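# Uncap the marker and set both pieces on pads

## Task

Separate the cap from the marker by pulling it off. Then set the cap down on the yellow pad and the marker on the blue pad. For each piece, its centre must sit well within its pad and at least half its length must lie over that pad.

## Robot and tools

Robot: two 6-joint arms with parallel grippers, left_arm and right_arm, facing each other across the table. left_arm's base is on the +y side (arm names do not match image sides). Calibrated bases in the scene frame: left_arm at (-0.013, +0.466, +0.039) m, quat_wxyz (+0.703, 0, 0, -0.711); right_arm at (-0.005, -0.464, +0.039) m, quat_wxyz (+0.706, 0, 0, +0.709). Each base's +z is up.

Frames: the scene frame has its origin roughly between the bases, +z up, and the table top at z = +0.020 m. Fixed cameras and the table use the scene frame. Each arm reports its hand pose, velocities and wrist-camera pose in its own base frame. Reported hand positions can be off by a few cm, more at long reach.

Joint order per arm (every row and every per-joint list): waist (joint_0), shoulder (joint_1), elbow (joint_2), wrist pitch (joint_3), wrist yaw (joint_4), wrist roll (joint_5). Stated ranges in rad: waist -3.054..3.054, shoulder 0..3.142, elbow 0..2.356, wrist pitch -1.571..1.571, wrist yaw -1.571..1.571, wrist roll -3.142..3.142. Real ends may differ by up to 0.028 rad.

The row: one flat list of 14 numbers covering both arms, each in [-1, 1]. First left_arm's 6 joint numbers then its opening, then right_arm's 6 joint numbers then its opening. Joint numbers are scaled offsets, not poses: 1.0 equals 2.055 rad for waist, shoulder and elbow, and 4.263 rad for the three wrist joints. They are added to the Joint targets that stand when the action (or move) begins, not to the previous row. The opening is absolute: +1 fully open, -1 fully closed; empty fingers touch near -0.78. To leave an arm or gripper alone, send 0 for its joints and repeat its current opening (0 as an opening is a real command). Closing fully takes about 0.6 s.

execute_actions(actions, cameras): actions is a list of actions; each action is a table of up to 15 rows, one per 1/30 s step, and an action always lasts 15 steps (0.5 s), the last row repeating. An action is rejected for both arms if it would drive a joint more than 0.028 rad beyond its range; a malformed action or a bad first action rejects the whole call. An empty list just reports state and images. cameras: null, omitted or ["all"] gives all; [] gives none; unknown names invalidate the call.

move(target, speed, blend, opening_speed, blocking, cameras): target is one 14-number row or a list of up to 15 rows; every row is an offset from the same starting Joint targets, not chained. All joints move together along a joint-space path (gripper tracks a curve), at least 0.5 s, capped at 10 s total. speed in rad/s, 0.01 to 7, default 0.5, applies to the joint with the longest travel (one value or one per target). blend in rad rounds corners of a list. opening_speed (≥0.2 per second on the -1..+1 scale) ramps the gripper. blocking=false returns after about 0.5 s while the move continues. No obstacle avoidance. The result adds a move: line: done, off_target (resting more than 0.03 rad away), moving, held, fault, and limits=held if steps were withheld. done does not mean nothing was touched.

wait(seconds 0..10) lets time pass holding commands. stop() brakes a running move. zoom_image(camera, region [x0, y0, x1, y1] in pixels, origin top-left, at most 504x504) enlarges part of a camera's latest image. read_manual gives URDF licence text. finished_scene(scene=1) ends the scene permanently; the pieces must stay in place afterwards.

Cameras (all 896x504): cam_head_left, cam_head_right, cam_high, cam_low, cam_left_wrist, cam_right_wrist.

Gripper: fingers point along the hand's +x and close along its y. end_effector_position is midway between the fingers, 3-4 cm behind the tips; only the outer 1.5 cm of each finger face is flat. To grip, command an opening about 0.08 below the grip_measured value at first contact for full force; parts thinner than about 5 mm get weaker grip.

Motion limits: each joint's target may lead its measured angle by at most 0.368 rad (first three joints) or 0.763 rad (wrists) per step, and targets implying a gripper jump over 70 mm are scaled back, so big offsets need several actions.

Result lines: end_effector_position (m), end_effector_quat_wxyz, velocities (m/s, rad/s); Joint positions and Joint velocities per arm, six joints then finger gap in m (0.080 open); "within noise" for a still arm; Joint targets (the base for your next offsets); Tool commands; grip_measured; Joint torques and External joint torques (positive toward larger angles; external drops under a push toward larger angles); step readings after execute_actions. Warnings: "joint sent to its limit", "joint command not followed" (clearance check), blocked, TORQUE FAULT (arm halts 10 s), MOTOR HOT, OVER-TEMPERATURE FAULT.

Avoid: torque loads at or above waist 18, shoulder 22.3, elbow 22.2, wrist pitch 5.86, wrist yaw 5.84, wrist roll 5.48 N m (held weight counts); the two arms hitting or squeezing each other, which can fail the scene; fast impacts, hard presses, dropping or releasing moving parts; anything leaving the table; long stretched holds that heat motors. After pushing into something, command targets back past the measured positions. Loose objects may occasionally get nudged.

Each tool is called after "Request:" by a JSON object that holds its "op" and its "data".

## Session

Request:
{"op": "execute_actions", "data": {"actions": []}}

Scene clock: 0.00 s.
left_arm: end_effector_position=(+0.2368, -0.1181, +0.2576) grip_measured=+1.000 end_effector_quat_wxyz=(+0.996, +0.073, -0.056, +0.013) | right_arm: end_effector_position=(+0.2842, -0.0387, +0.3395) grip_measured=+1.000 end_effector_quat_wxyz=(+0.822, +0.224, +0.436, -0.289)
Joint positions: left_arm=[-0.945 0.821 0.303 0.714 -0.954 0.306 0.08] | right_arm=[0.017 1.457 1.909 -1.535 0.293 0.718 0.08]
Joint velocities: within noise
Joint torques (N m): no reading
External joint torques (N m): no reading
Heat: left arm: hottest wrist roll 35 °C (+0.0 °C/min); right arm: hottest waist 34 °C (+0.0 °C/min).
Joint targets: left_arm=[-0.945 0.819 0.305 0.715 -0.954 0.306] | right_arm=[0.017 1.455 1.913 -1.534 0.293 0.718]
Tool commands: left_gripper/opening=+1.0 right_gripper/opening=+1.0

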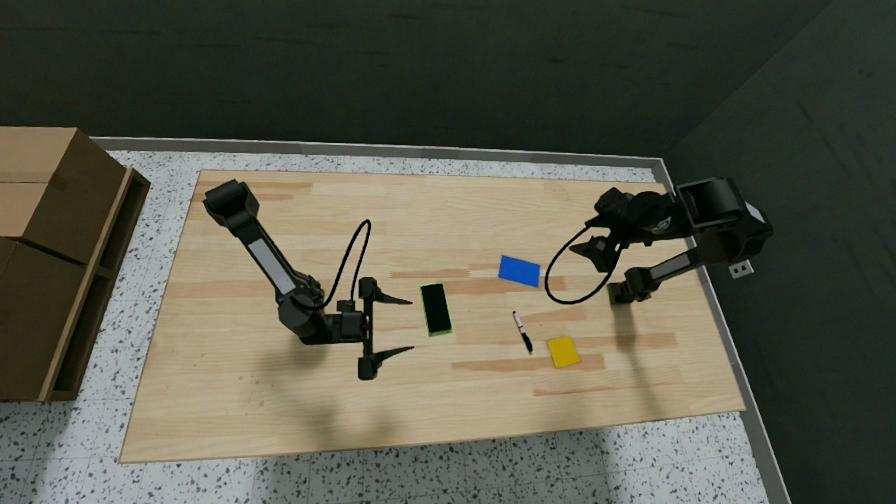

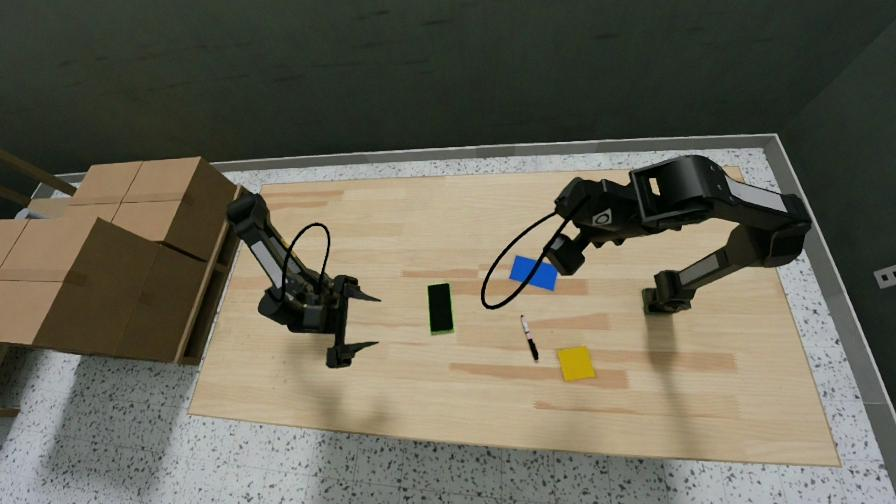

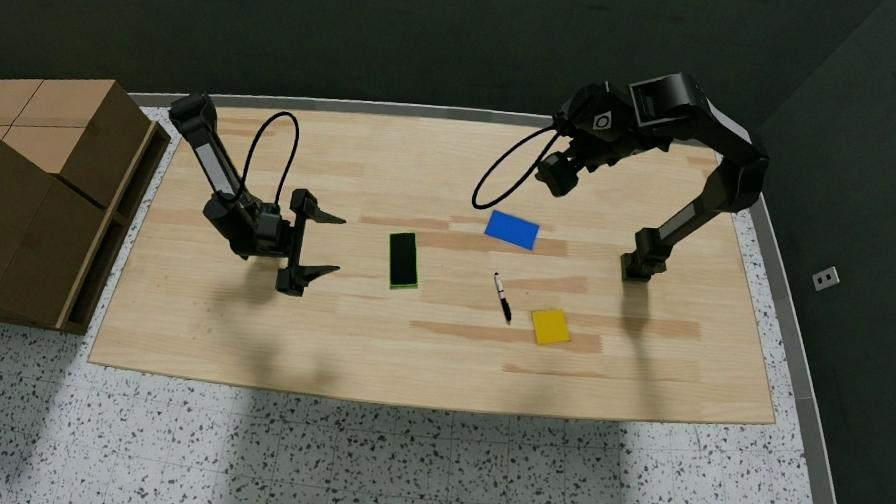

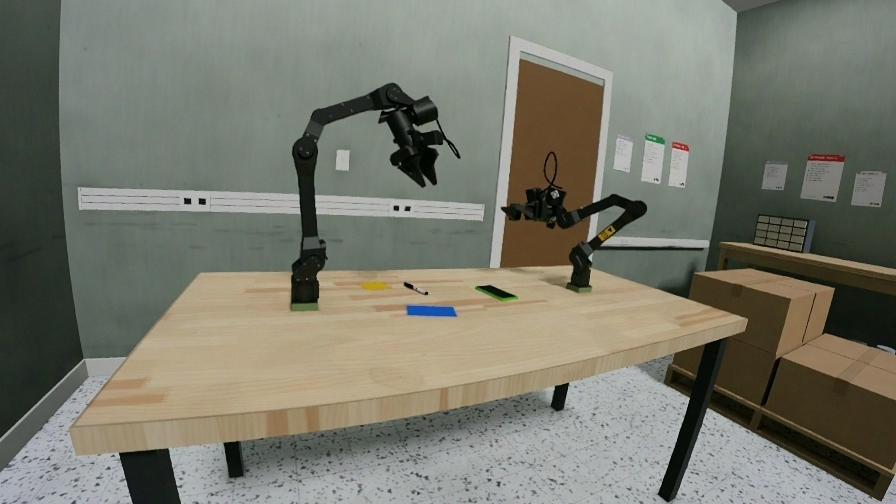

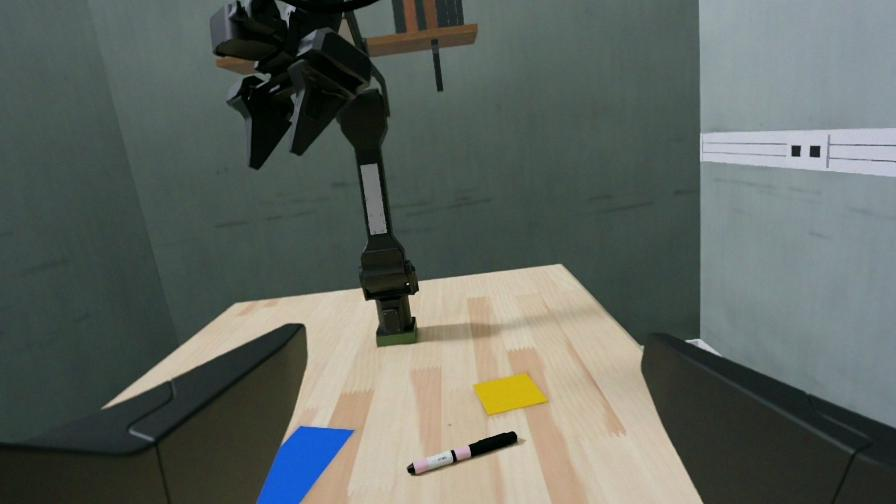

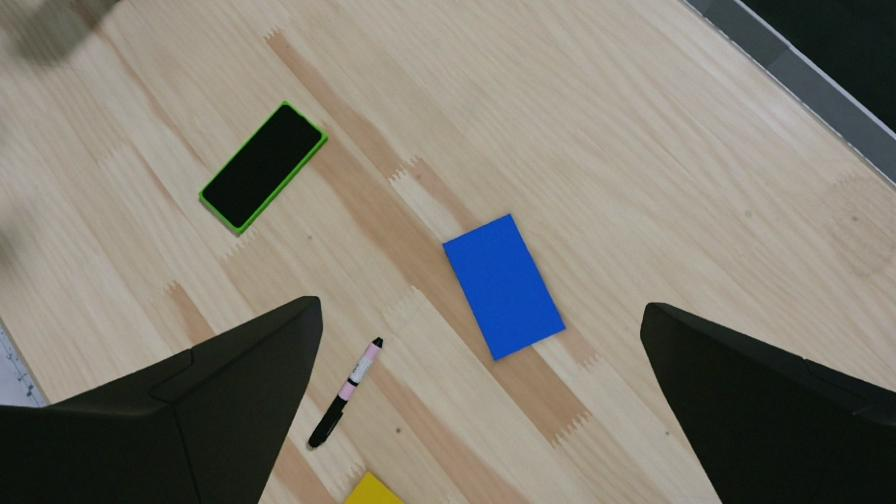

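Request:
{"op": "zoom_image", "data": {"camera": "cam_right_wrist", "region": [280, 310, 420, 470]}}

Request:
{"op": "zoom_image", "data": {"camera": "cam_left_wrist", "region": [390, 400, 550, 500]}}

Scaled by 3.150.

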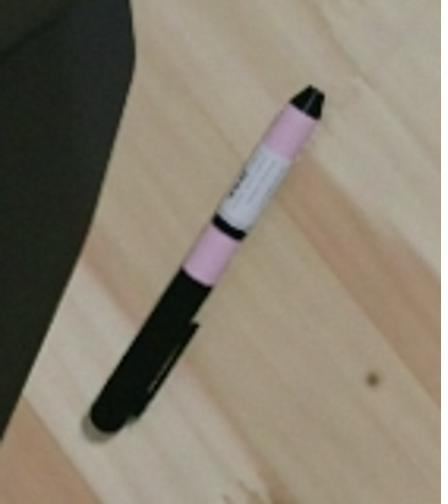

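Scaled by 3.150.

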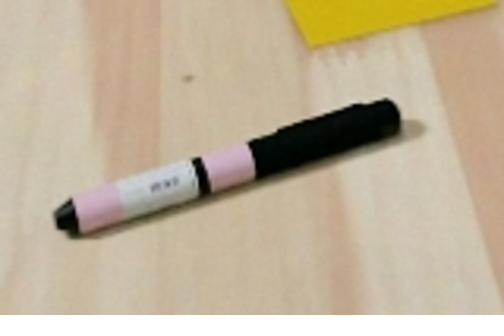

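Request:
{"op": "move", "data": {"target": [0,0,0,0,0,0,1,0.109,0.132,-0.222,0.054,-0.0687,-0.537,1], "speed": 1.2, "cameras": ["cam_right_wrist","cam_high"]}}

Scene clock: 21.53 s.
left_arm: end_effector_position=(+0.2368, -0.1181, +0.2576) grip_measured=+1.000 end_effector_quat_wxyz=(+0.996, +0.073, -0.056, +0.013) | right_arm: end_effector_position=(+0.3054, +0.0731, +0.1434) grip_measured=+1.000 end_effector_quat_wxyz=(-0.440, +0.560, -0.436, -0.550)
Joint positions: left_arm=[-0.945 0.821 0.303 0.714 -0.954 0.306 0.08] | right_arm=[0.238 1.719 1.467 -1.305 0.007 -1.567 0.08]
Joint velocities: within noise
Joint torques (N m): left_arm=[0 -1 6.28 1.51 0.06 -0.04] | right_arm=[0.34 -4.68 4.54 0.37 -0.29 -0.12]
External joint torques (N m): left_arm=[0 0.28 -0.13 0.21 -0.04 -0.03] | right_arm=[0.34 1.91 -0.9 0.09 -0.25 -0.12]
Heat: left arm: hottest wrist roll 35 °C (+0.0 °C/min); right arm: hottest waist 34 °C (+0.0 °C/min).
Joint targets: left_arm=[-0.945 0.819 0.305 0.715 -0.954 0.306] | right_arm=[0.241 1.726 1.456 -1.304 0.000 -1.571]
move: done
Images, in order (width x height): cam_high 896x504, cam_right_wrist 896x504.

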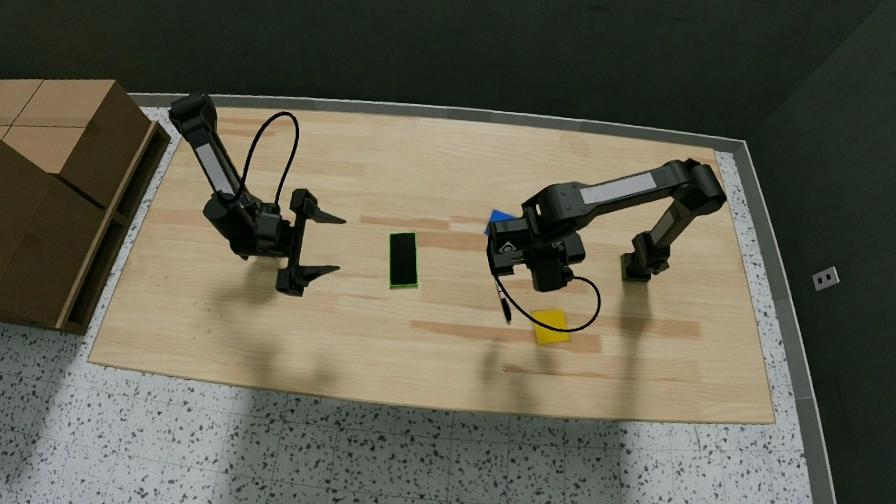

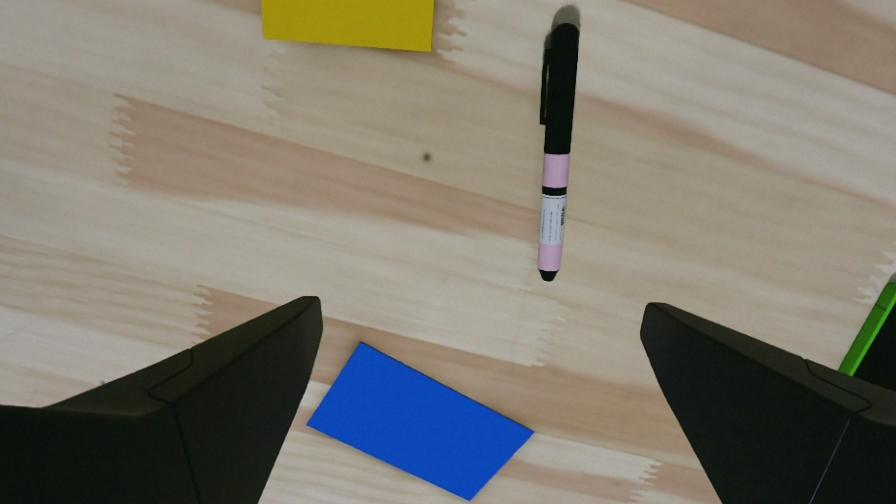

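Request:
{"op": "move", "data": {"target": [0,0,0,0,0,0,1,0.0701,0.1212,0.0204,0.0493,0,0.0338,1], "speed": 0.8, "cameras": ["cam_right_wrist","cam_high"]}}

Scene clock: 30.67 s.
left_arm: end_effector_position=(+0.2368, -0.1181, +0.2576) grip_measured=+1.000 end_effector_quat_wxyz=(+0.996, +0.073, -0.056, +0.013) | right_arm: end_effector_position=(+0.3384, +0.1363, +0.0679) grip_measured=+1.000 end_effector_quat_wxyz=(-0.432, +0.557, -0.439, -0.557)
Joint positions: left_arm=[-0.945 0.821 0.303 0.714 -0.954 0.306 0.08] | right_arm=[0.385 1.967 1.483 -1.095 0.006 -1.429 0.08]
Joint velocities: within noise
Joint torques (N m): left_arm=[0.02 -1 6.27 1.51 0.05 -0.03] | right_arm=[0.04 -5.96 6.83 0.33 -0.23 0.03]
External joint torques (N m): left_arm=[0.02 0.35 -0.2 0.19 -0.04 -0.03] | right_arm=[0.06 2.12 1.56 0.06 -0.19 0.03]
Heat: left arm: hottest elbow 35 °C (+9.8 °C/min); right arm: hottest waist 34 °C (+0.0 °C/min).
Joint targets: left_arm=[-0.945 0.819 0.305 0.715 -0.954 0.306] | right_arm=[0.385 1.975 1.498 -1.093 0.000 -1.427]
move: done
Images, in order (width x height): cam_high 896x504, cam_right_wrist 896x504.

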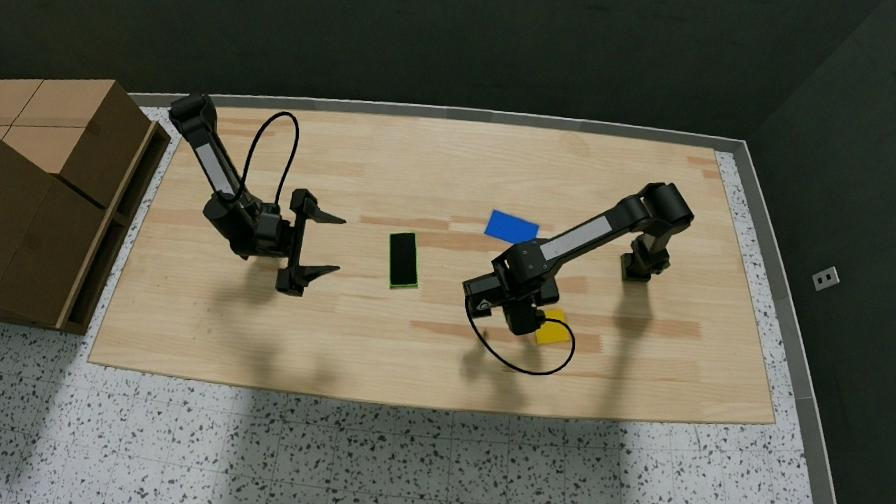

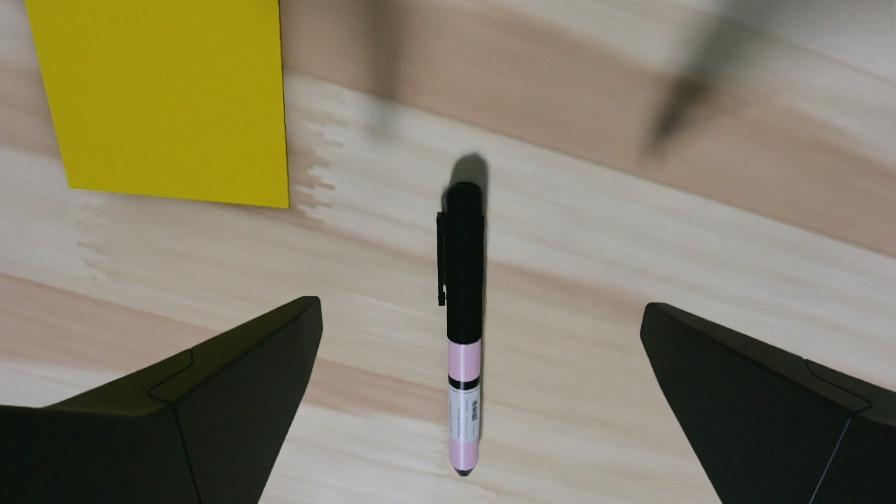

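Request:
{"op": "move", "data": {"target": [0,0,0,0,0,0,1,0,0.0161,-0.0535,0.0335,0,0,1], "speed": 0.5, "cameras": ["cam_right_wrist","cam_left_wrist"]}}

Scene clock: 34.83 s.
left_arm: end_effector_position=(+0.2368, -0.1181, +0.2576) grip_measured=+1.000 end_effector_quat_wxyz=(+0.996, +0.073, -0.056, +0.013) | right_arm: end_effector_position=(+0.3426, +0.1380, +0.0357) grip_measured=+1.000 end_effector_quat_wxyz=(-0.440, +0.561, -0.432, -0.552)
Joint positions: left_arm=[-0.945 0.821 0.303 0.714 -0.954 0.306 0.08] | right_arm=[0.385 2.001 1.398 -0.952 0.006 -1.428 0.08]
Joint velocities: within noise
Joint torques (N m): left_arm=[0.02 -1 6.26 1.5 0.05 -0.04] | right_arm=[0.02 -6.04 4.24 0.38 -0.23 0.03]
External joint torques (N m): left_arm=[0.01 0.29 -0.12 0.2 -0.05 -0.03] | right_arm=[0.01 2.05 -0.84 0.07 -0.19 0.03]
Heat: left arm: hottest elbow 35 °C (+8.6 °C/min); right arm: hottest waist 34 °C (+0.0 °C/min).
Joint targets: left_arm=[-0.945 0.819 0.305 0.715 -0.954 0.306] | right_arm=[0.385 2.008 1.388 -0.950 0.000 -1.427]
move: done
Images, in order (width x height): cam_left_wrist 896x504, cam_right_wrist 896x504.

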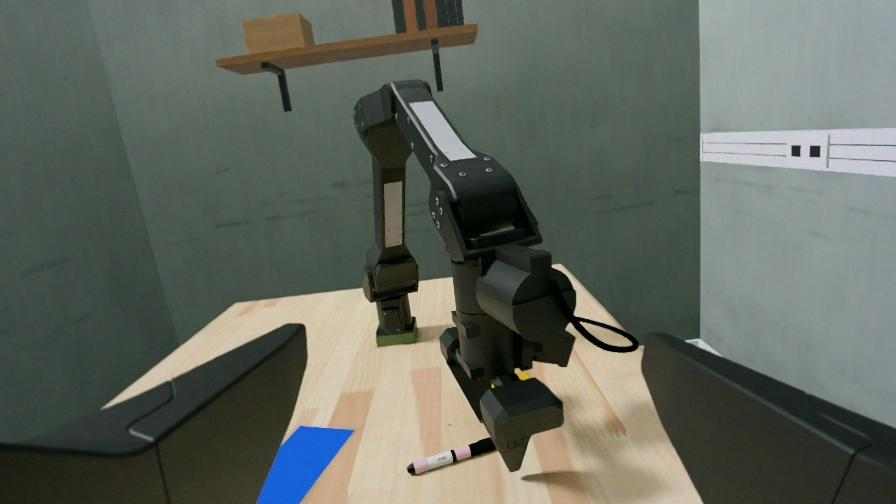

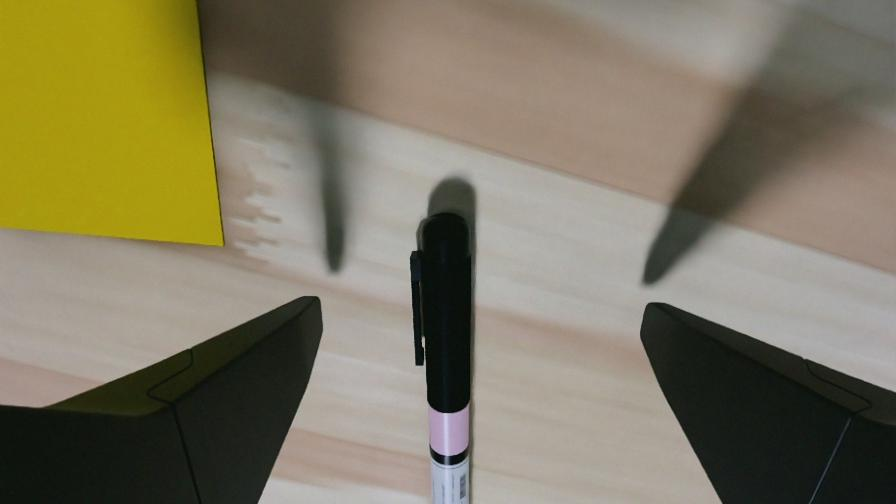

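Request:
{"op": "move", "data": {"target": [0,0,0,0,0,0,1,0,-0.003,-0.0341,0.0148,0,0,1], "speed": 0.3, "cameras": ["cam_right_wrist"]}}

Scene clock: 38.00 s.
left_arm: end_effector_position=(+0.2368, -0.1181, +0.2576) grip_measured=+1.000 end_effector_quat_wxyz=(+0.996, +0.073, -0.056, +0.013) | right_arm: end_effector_position=(+0.3377, +0.1360, +0.0239) grip_measured=+1.000 end_effector_quat_wxyz=(-0.442, +0.562, -0.430, -0.551)
Joint positions: left_arm=[-0.945 0.821 0.303 0.714 -0.954 0.306 0.08] | right_arm=[0.385 1.995 1.338 -0.892 0.006 -1.428 0.08]
Joint velocities: within noise
Joint torques (N m): left_arm=[0.01 -1 6.27 1.51 0.05 -0.03] | right_arm=[0.01 -5.95 3.2 0.59 -0.23 0.01]
External joint torques (N m): left_arm=[0.01 0.32 -0.16 0.2 -0.04 -0.02] | right_arm=[0.01 2.03 -1.79 0.29 -0.19 0.01]
Heat: left arm: hottest elbow 36 °C (+9.5 °C/min); right arm: hottest waist 34 °C (+0.0 °C/min).
Joint targets: left_arm=[-0.945 0.819 0.305 0.715 -0.954 0.306] | right_arm=[0.385 2.002 1.318 -0.888 0.000 -1.427]
move: done
Images, in order (width x height): cam_right_wrist 896x504.

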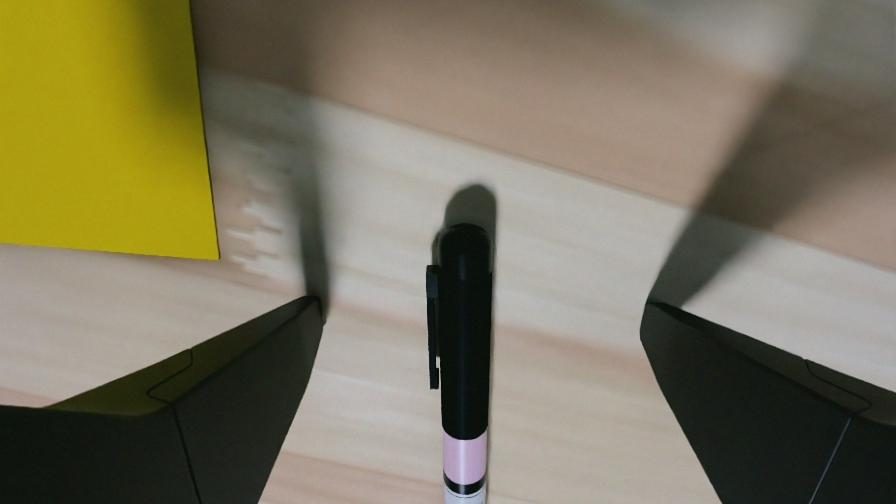

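Request:
{"op": "move", "data": {"target": [0,0,0,0,0,0,1,0,0,0.014,-0.003,0,0,1], "speed": 0.3, "cameras": []}}

Request:
{"op": "move", "data": {"target": [0,0,0,0,0,0,1,0,0,0,0,0,0,-0.7], "opening_speed": 1.2, "cameras": ["cam_right_wrist"]}}

Scene clock: 41.00 s.
left_arm: end_effector_position=(+0.2368, -0.1181, +0.2576) grip_measured=+1.000 end_effector_quat_wxyz=(+0.996, +0.073, -0.056, +0.013) | right_arm: end_effector_position=(+0.3378, +0.1360, +0.0247) grip_measured=+1.000 end_effector_quat_wxyz=(-0.441, +0.562, -0.431, -0.551)
Joint positions: left_arm=[-0.945 0.821 0.303 0.714 -0.954 0.306 0.08] | right_arm=[0.385 1.995 1.342 -0.897 0.006 -1.428 0.08]
Joint velocities: within noise
Joint torques (N m): left_arm=[0.02 -1.01 6.27 1.51 0.05 -0.03] | right_arm=[0.01 -5.96 5.59 0.09 -0.24 0.01]
External joint torques (N m): left_arm=[0.02 0.33 -0.24 0.19 -0.06 -0.02] | right_arm=[0.05 2.02 0.55 -0.24 -0.19 0.01]
Heat: left arm: hottest elbow 36 °C (+8.8 °C/min); right arm: hottest waist 34 °C (+0.0 °C/min).
Joint targets: left_arm=[-0.945 0.819 0.305 0.715 -0.954 0.306] | right_arm=[0.385 2.002 1.347 -0.900 0.000 -1.427]
move: done
No camera images: "cameras" was empty.

Scene clock: 42.63 s.
left_arm: end_effector_position=(+0.2368, -0.1181, +0.2576) grip_measured=+1.000 end_effector_quat_wxyz=(+0.996, +0.073, -0.056, +0.013) | right_arm: end_effector_position=(+0.3386, +0.1364, +0.0251) grip_measured=-0.525 end_effector_quat_wxyz=(-0.442, +0.563, -0.430, -0.551)
Joint positions: left_arm=[-0.945 0.821 0.303 0.714 -0.954 0.306 0.08] | right_arm=[0.385 1.995 1.343 -0.895 0.006 -1.428 0.011]
Joint velocities: within noise
Joint torques (N m): left_arm=[0 -1.01 6.28 1.5 0.05 -0.03] | right_arm=[0.05 -5.96 5.5 -0.02 -0.23 0.02]
External joint torques (N m): left_arm=[-0.01 0.28 -0.11 0.21 -0.04 -0.02] | right_arm=[0 2.07 0.44 -0.35 -0.18 0.01]
Heat: left arm: hottest elbow 36 °C (+8.4 °C/min); right arm: hottest waist 34 °C (+0.0 °C/min).
Joint targets: left_arm=[-0.945 0.819 0.305 0.715 -0.954 0.306] | right_arm=[0.385 2.002 1.347 -0.900 0.000 -1.427]
move: done
Images, in order (width x height): cam_right_wrist 896x504.

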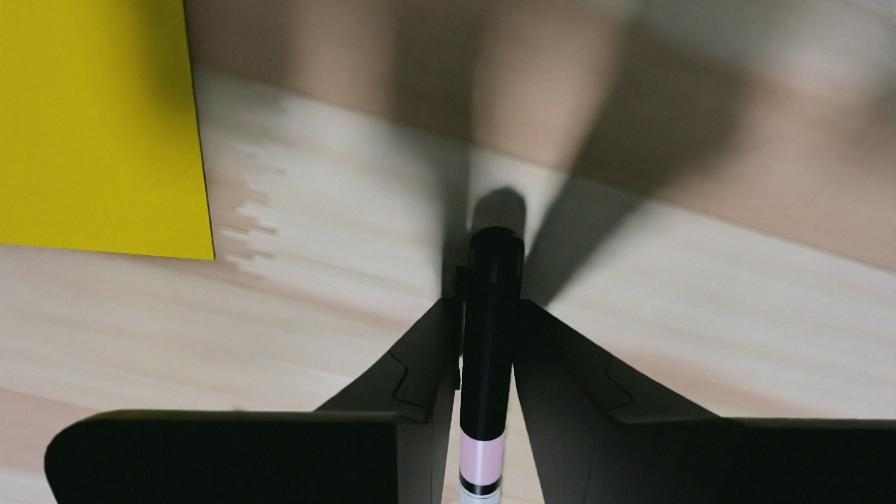

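Request:
{"op": "move", "data": {"target": [[0,0,0,0,0,0,1,0,-0.013,0.0735,-0.0453,0,0,-0.7],[0.6185,0.2122,0.3951,-0.2632,0.2864,-0.403,0.6,-0.1873,-0.243,-0.1056,0.1757,0,-0.0338,-0.7]], "speed": [0.6,0.8], "blend": 0.05}}

Scene clock: 56.20 s.
left_arm: end_effector_position=(+0.3619, +0.0799, +0.2662) grip_measured=+0.604 end_effector_quat_wxyz=(+0.682, -0.683, +0.180, +0.190) | right_arm: end_effector_position=(+0.4437, -0.0001, +0.2221) grip_measured=-0.525 end_effector_quat_wxyz=(+0.682, -0.682, +0.188, +0.184)
Joint positions: left_arm=[0.324 1.247 1.102 -0.406 0.265 -1.409 0.062] | right_arm=[0.002 1.517 1.14 -0.155 0.006 -1.568 0.011]
Joint velocities: within noise
Joint torques (N m): left_arm=[0.25 -2.96 8.17 1.57 0.08 -0.07] | right_arm=[-0.09 -6.69 5.61 1.64 -0.22 -0.06]
External joint torques (N m): left_arm=[0.25 1.48 1.32 0.01 0.02 -0.11] | right_arm=[-0.09 -0.43 -1.05 0.1 -0.19 -0.1]
Heat: left arm: hottest elbow 36 °C (+6.4 °C/min); right arm: hottest elbow 35 °C (+3.2 °C/min).
Joint targets: left_arm=[0.326 1.256 1.117 -0.406 0.267 -1.411] | right_arm=[0.000 1.502 1.130 -0.151 0.000 -1.571]
move: done

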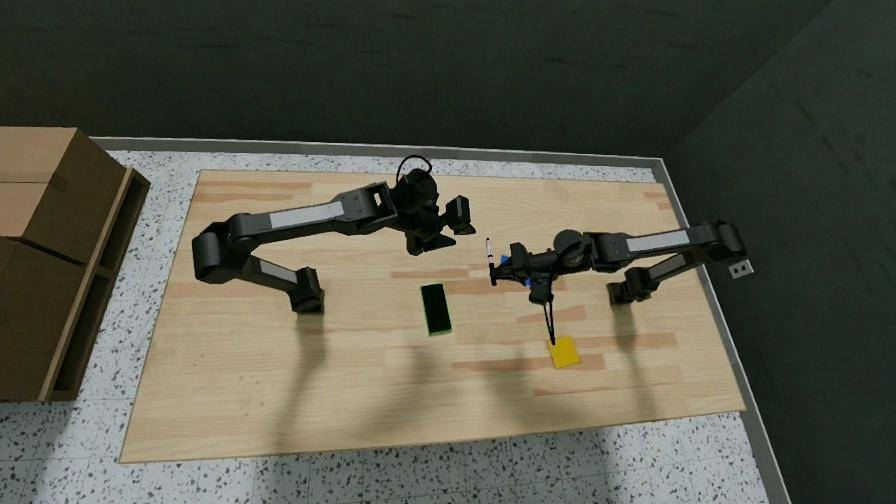

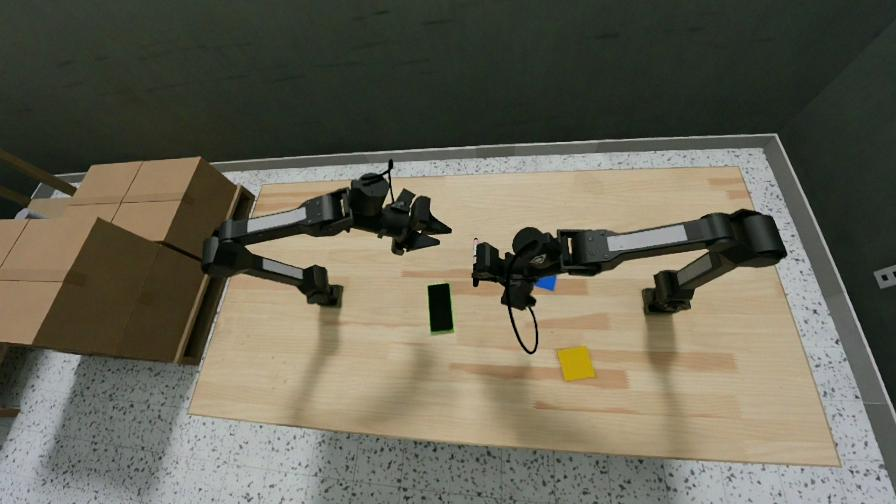

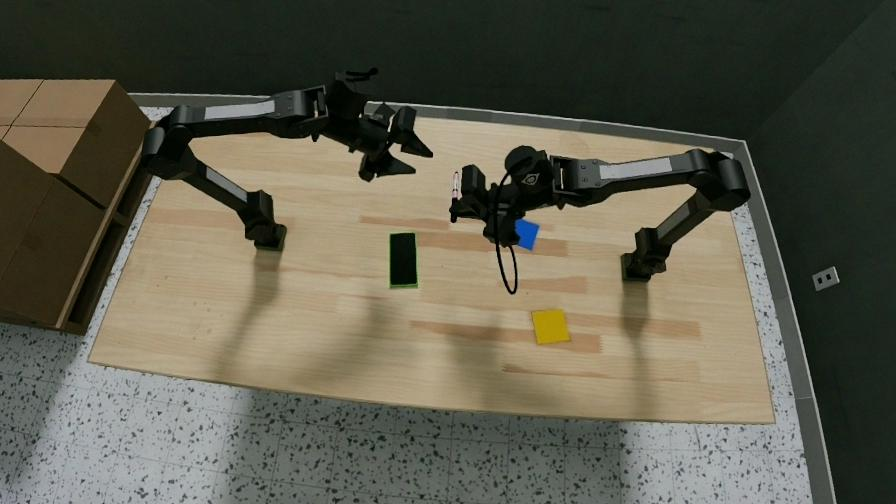

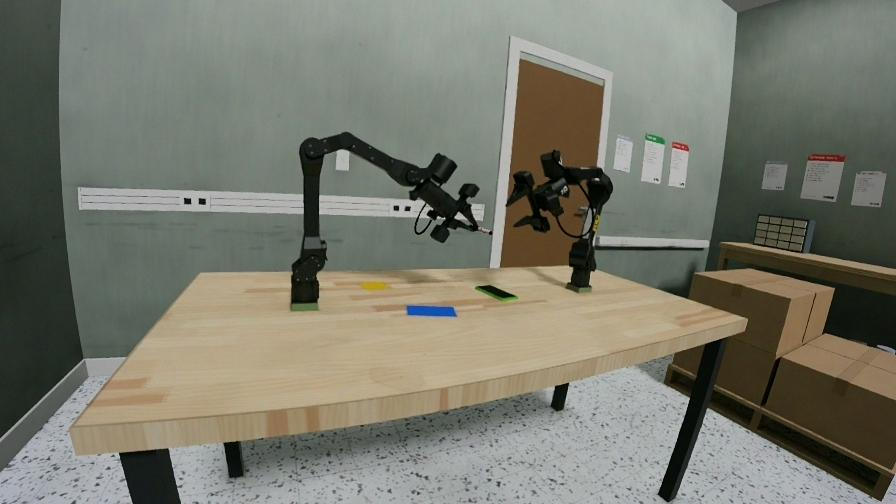

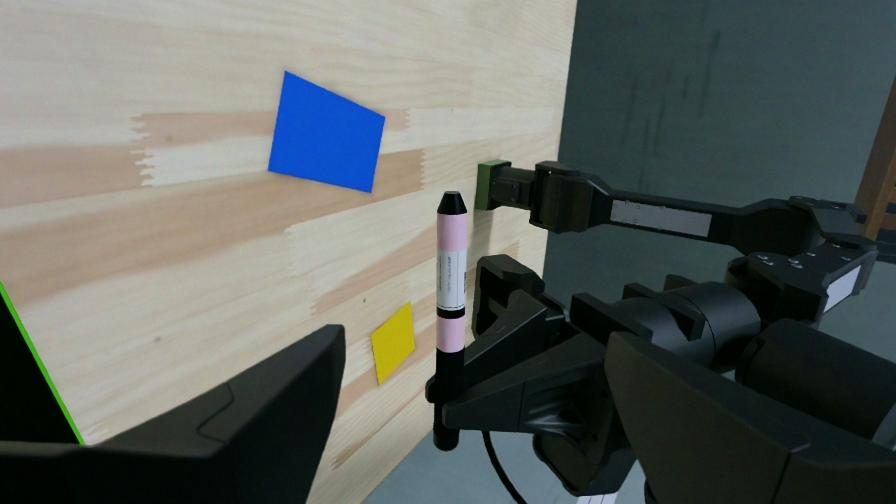

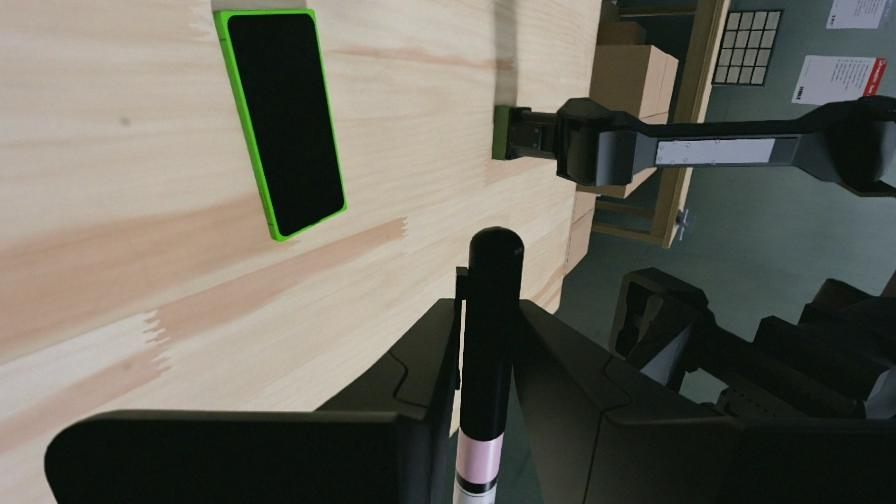

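Request:
{"op": "move", "data": {"target": [-0.0472,0.1358,0.0188,0.0591,-0.0194,-0.0122,0.6,0,0,0,0,0,0,-0.7], "speed": 0.3}}

Scene clock: 65.93 s.
left_arm: end_effector_position=(+0.4367, +0.0740, +0.2198) grip_measured=+0.603 end_effector_quat_wxyz=(+0.680, -0.684, +0.181, +0.191) | right_arm: end_effector_position=(+0.4437, -0.0001, +0.2221) grip_measured=-0.525 end_effector_quat_wxyz=(+0.682, -0.682, +0.188, +0.184)
Joint positions: left_arm=[0.231 1.525 1.141 -0.159 0.187 -1.461 0.062] | right_arm=[0.002 1.517 1.14 -0.155 0.006 -1.568 0.011]
Joint velocities: within noise
Joint torques (N m): left_arm=[-0.33 -4.78 8.06 1.95 -0.09 -0.08] | right_arm=[-0.12 -6.69 5.61 1.64 -0.21 -0.06]
External joint torques (N m): left_arm=[-0.32 1.68 1.21 0.37 -0.13 -0.13] | right_arm=[-0.1 -0.49 -0.98 0.12 -0.2 -0.1]
Heat: left arm: hottest elbow 36 °C (+4.0 °C/min); right arm: hottest shoulder 35 °C (+6.0 °C/min).
Joint targets: left_arm=[0.229 1.535 1.155 -0.155 0.184 -1.463] | right_arm=[0.000 1.502 1.130 -0.151 0.000 -1.571]
move: done

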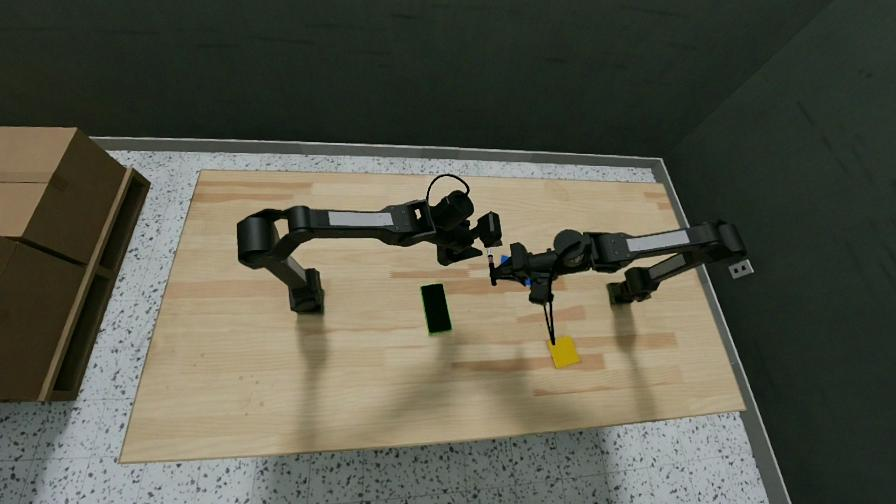

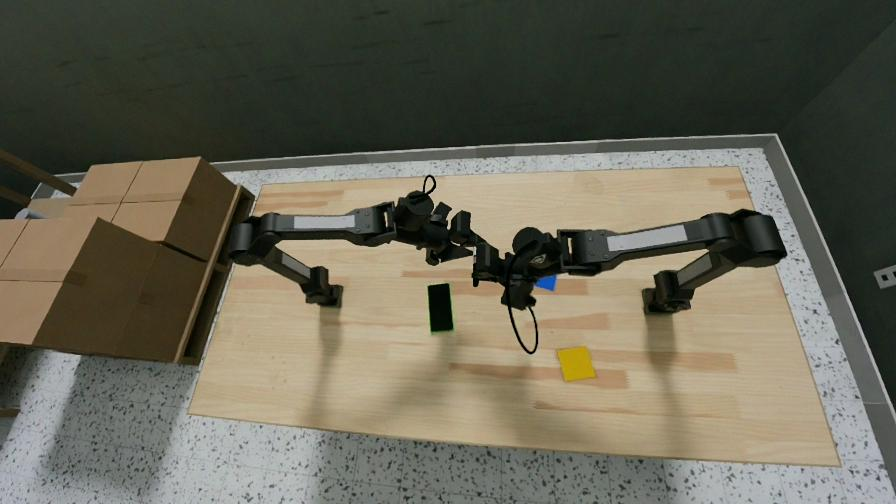

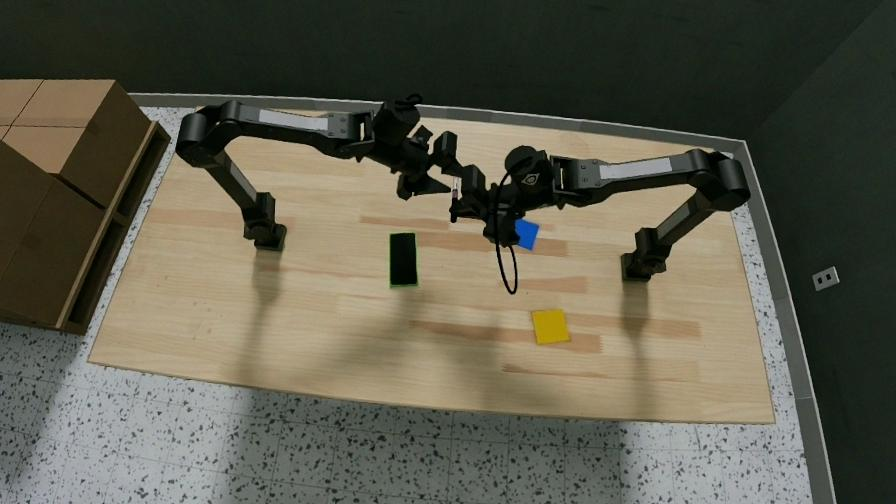

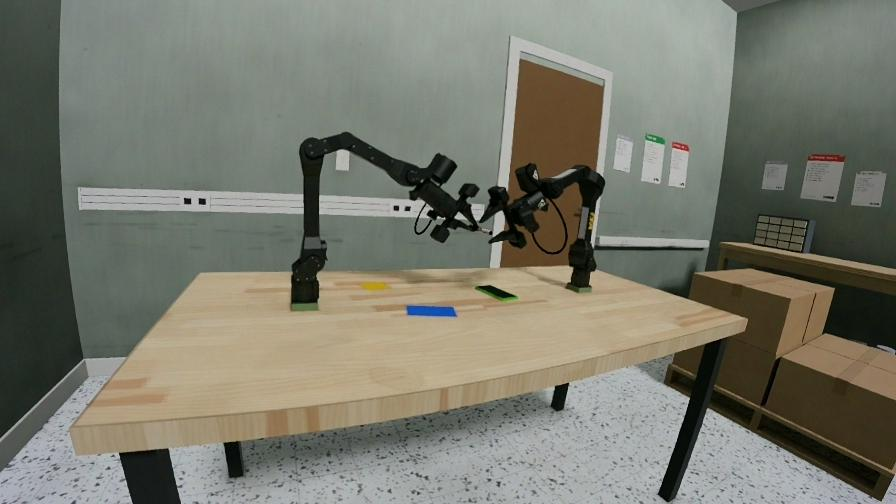

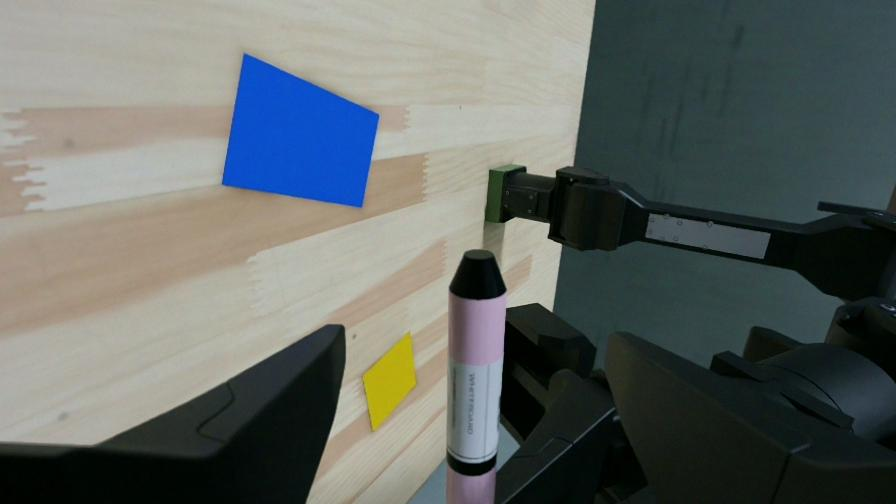

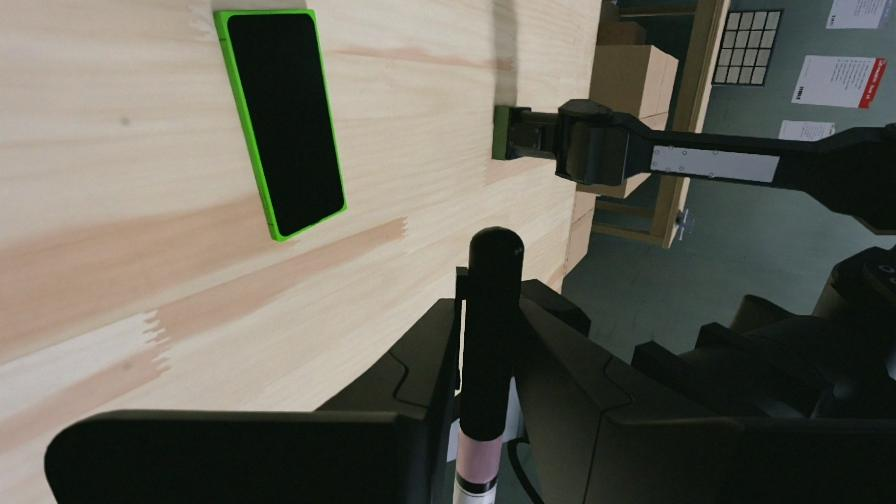

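Request:
{"op": "move", "data": {"target": [-0.0018,0.0103,0.0042,0.0033,-0.0007,0,0.6,0,0,0,0,0,0,-0.7], "speed": 0.3, "cameras": []}}

Request:
{"op": "move", "data": {"target": [0,0,0,0,0,0,-0.75,0,0,0,0,0,0,-0.7], "opening_speed": 1.2, "cameras": ["cam_left_wrist","cam_right_wrist"]}}

Scene clock: 69.07 s.
left_arm: end_effector_position=(+0.4418, +0.0742, +0.2174) grip_measured=+0.603 end_effector_quat_wxyz=(+0.681, -0.684, +0.180, +0.190) | right_arm: end_effector_position=(+0.4437, -0.0001, +0.2221) grip_measured=-0.525 end_effector_quat_wxyz=(+0.682, -0.682, +0.188, +0.184)
Joint positions: left_arm=[0.228 1.544 1.149 -0.145 0.184 -1.461 0.062] | right_arm=[0.002 1.517 1.14 -0.155 0.006 -1.568 0.011]
Joint velocities: within noise
Joint torques (N m): left_arm=[-0.29 -4.81 7.99 1.97 -0.08 -0.06] | right_arm=[-0.12 -6.69 5.6 1.64 -0.22 -0.05]
External joint torques (N m): left_arm=[-0.26 1.7 1.25 0.42 -0.12 -0.11] | right_arm=[-0.1 -0.54 -0.96 0.13 -0.19 -0.09]
Heat: left arm: hottest elbow 36 °C (+4.1 °C/min); right arm: hottest shoulder 35 °C (+6.1 °C/min).
Joint targets: left_arm=[0.225 1.556 1.164 -0.140 0.181 -1.464] | right_arm=[0.000 1.502 1.130 -0.151 0.000 -1.571]
move: done
No camera images: "cameras" was empty.

Scene clock: 70.40 s.
left_arm: end_effector_position=(+0.4419, +0.0743, +0.2176) grip_measured=-0.566 end_effector_quat_wxyz=(+0.681, -0.684, +0.180, +0.190) | right_arm: end_effector_position=(+0.4437, -0.0001, +0.2221) grip_measured=-0.525 end_effector_quat_wxyz=(+0.682, -0.682, +0.188, +0.184)
Joint positions: left_arm=[0.228 1.544 1.149 -0.145 0.184 -1.461 0.01] | right_arm=[0.002 1.517 1.14 -0.155 0.006 -1.568 0.011]
Joint velocities: within noise
Joint torques (N m): left_arm=[-0.21 -4.78 8.08 1.95 -0.11 -0.07] | right_arm=[-0.13 -6.69 5.62 1.63 -0.21 -0.05]
External joint torques (N m): left_arm=[-0.25 1.84 1.27 0.38 -0.13 -0.11] | right_arm=[-0.16 -0.46 -1 0.1 -0.19 -0.1]
Heat: left arm: hottest elbow 37 °C (+4.0 °C/min); right arm: hottest shoulder 35 °C (+6.1 °C/min).
Joint targets: left_arm=[0.225 1.556 1.164 -0.141 0.181 -1.464] | right_arm=[0.000 1.502 1.130 -0.151 0.000 -1.571]
move: done
Images, in order (width x height): cam_left_wrist 896x504, cam_right_wrist 896x504.

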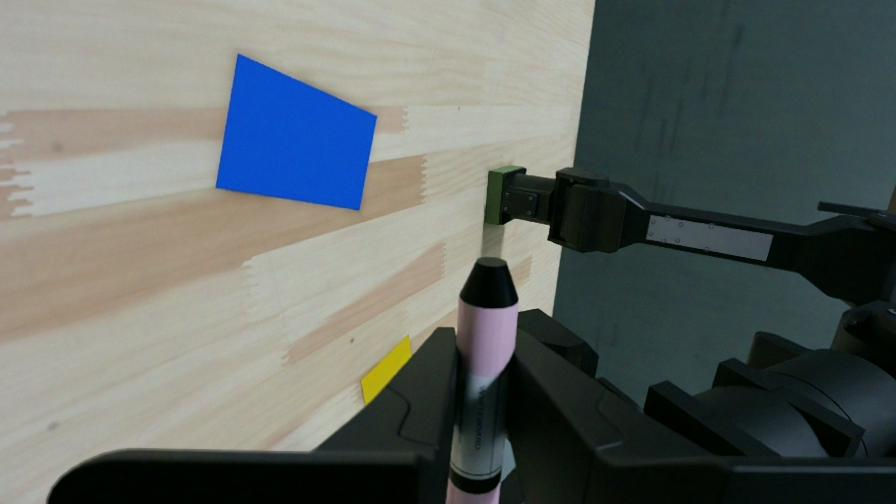

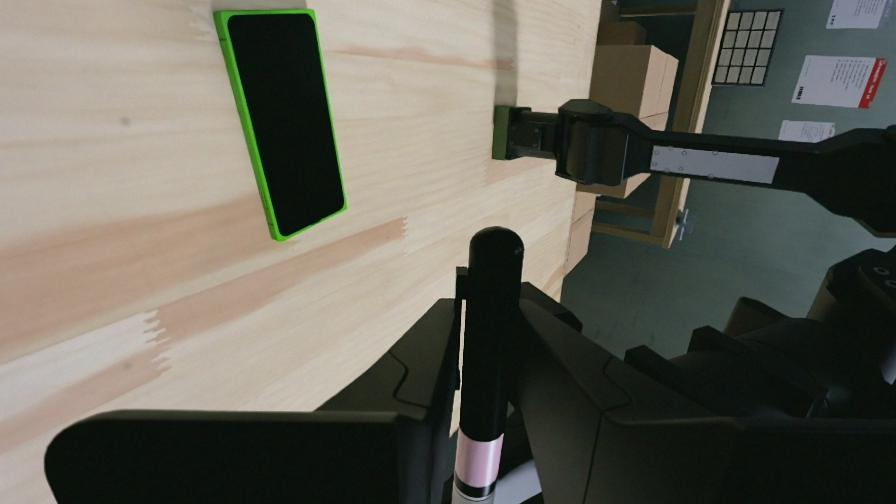

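Request:
{"op": "move", "data": {"target": [0.0705,0.0279,0.0302,-0.0055,0.0291,0.0178,-0.78,0,0,0,0,0,0,-0.74], "speed": 0.2, "cameras": ["cam_left_wrist","cam_right_wrist"]}}

Scene clock: 74.60 s.
left_arm: end_effector_position=(+0.4452, +0.1054, +0.2168) grip_measured=-0.566 end_effector_quat_wxyz=(+0.681, -0.684, +0.198, +0.172) | right_arm: end_effector_position=(+0.4432, -0.0168, +0.2216) grip_measured=-0.525 end_effector_quat_wxyz=(+0.683, -0.681, +0.205, +0.168)
Joint positions: left_arm=[0.338 1.6 1.206 -0.167 0.326 -1.388 0.01] | right_arm=[-0.03 1.517 1.139 -0.155 0.024 -1.568 0.011]
Joint velocities: within noise
Joint torques (N m): left_arm=[2.74 -4.98 8.57 1.89 -0.7 0.03] | right_arm=[2.92 -6.66 5.74 1.63 -0.89 -0.05]
External joint torques (N m): left_arm=[2.78 1.97 1.85 0.38 -0.79 -0.01] | right_arm=[2.89 -0.48 -0.81 0.12 -0.87 -0.1]
Heat: left arm: hottest elbow 38 °C (+5.0 °C/min); right arm: hottest shoulder 36 °C (+7.0 °C/min).
Joint targets: left_arm=[0.370 1.613 1.226 -0.164 0.305 -1.388] | right_arm=[0.000 1.503 1.130 -0.151 0.000 -1.571]
move: off_target (left_arm); left_arm: the waist is farthest, 0.032 rad from its target
Images, in order (width x height): cam_left_wrist 896x504, cam_right_wrist 896x504.

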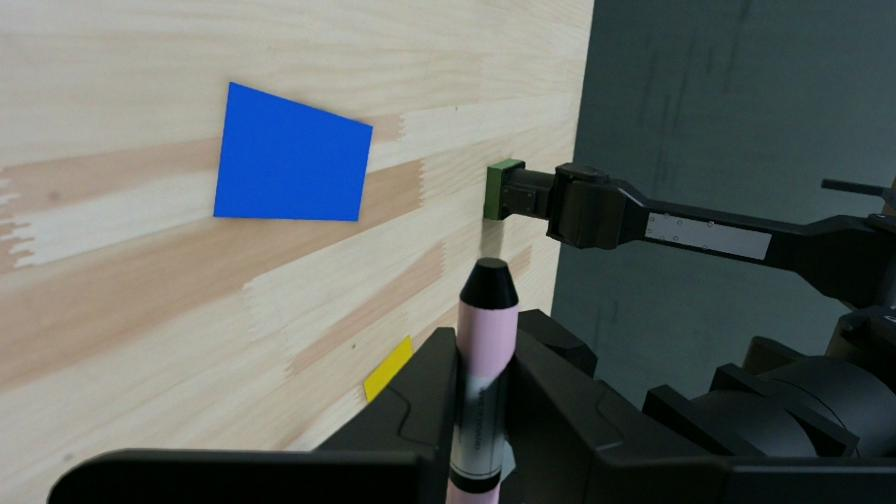

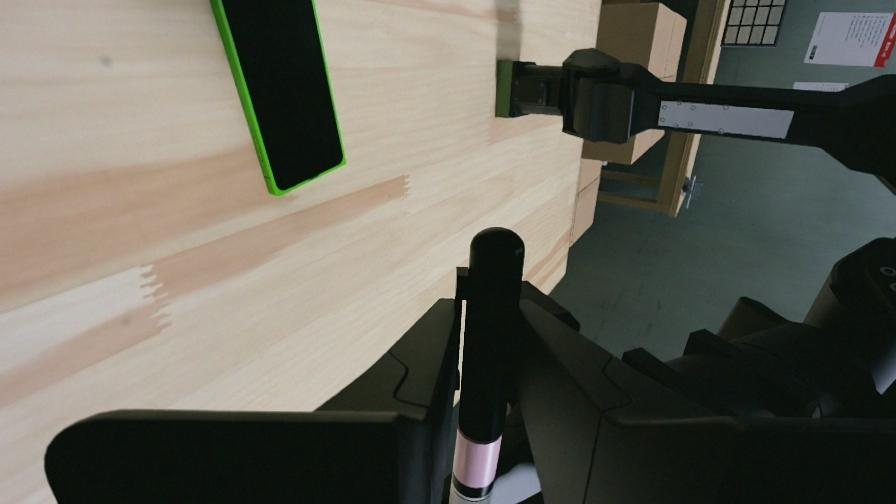

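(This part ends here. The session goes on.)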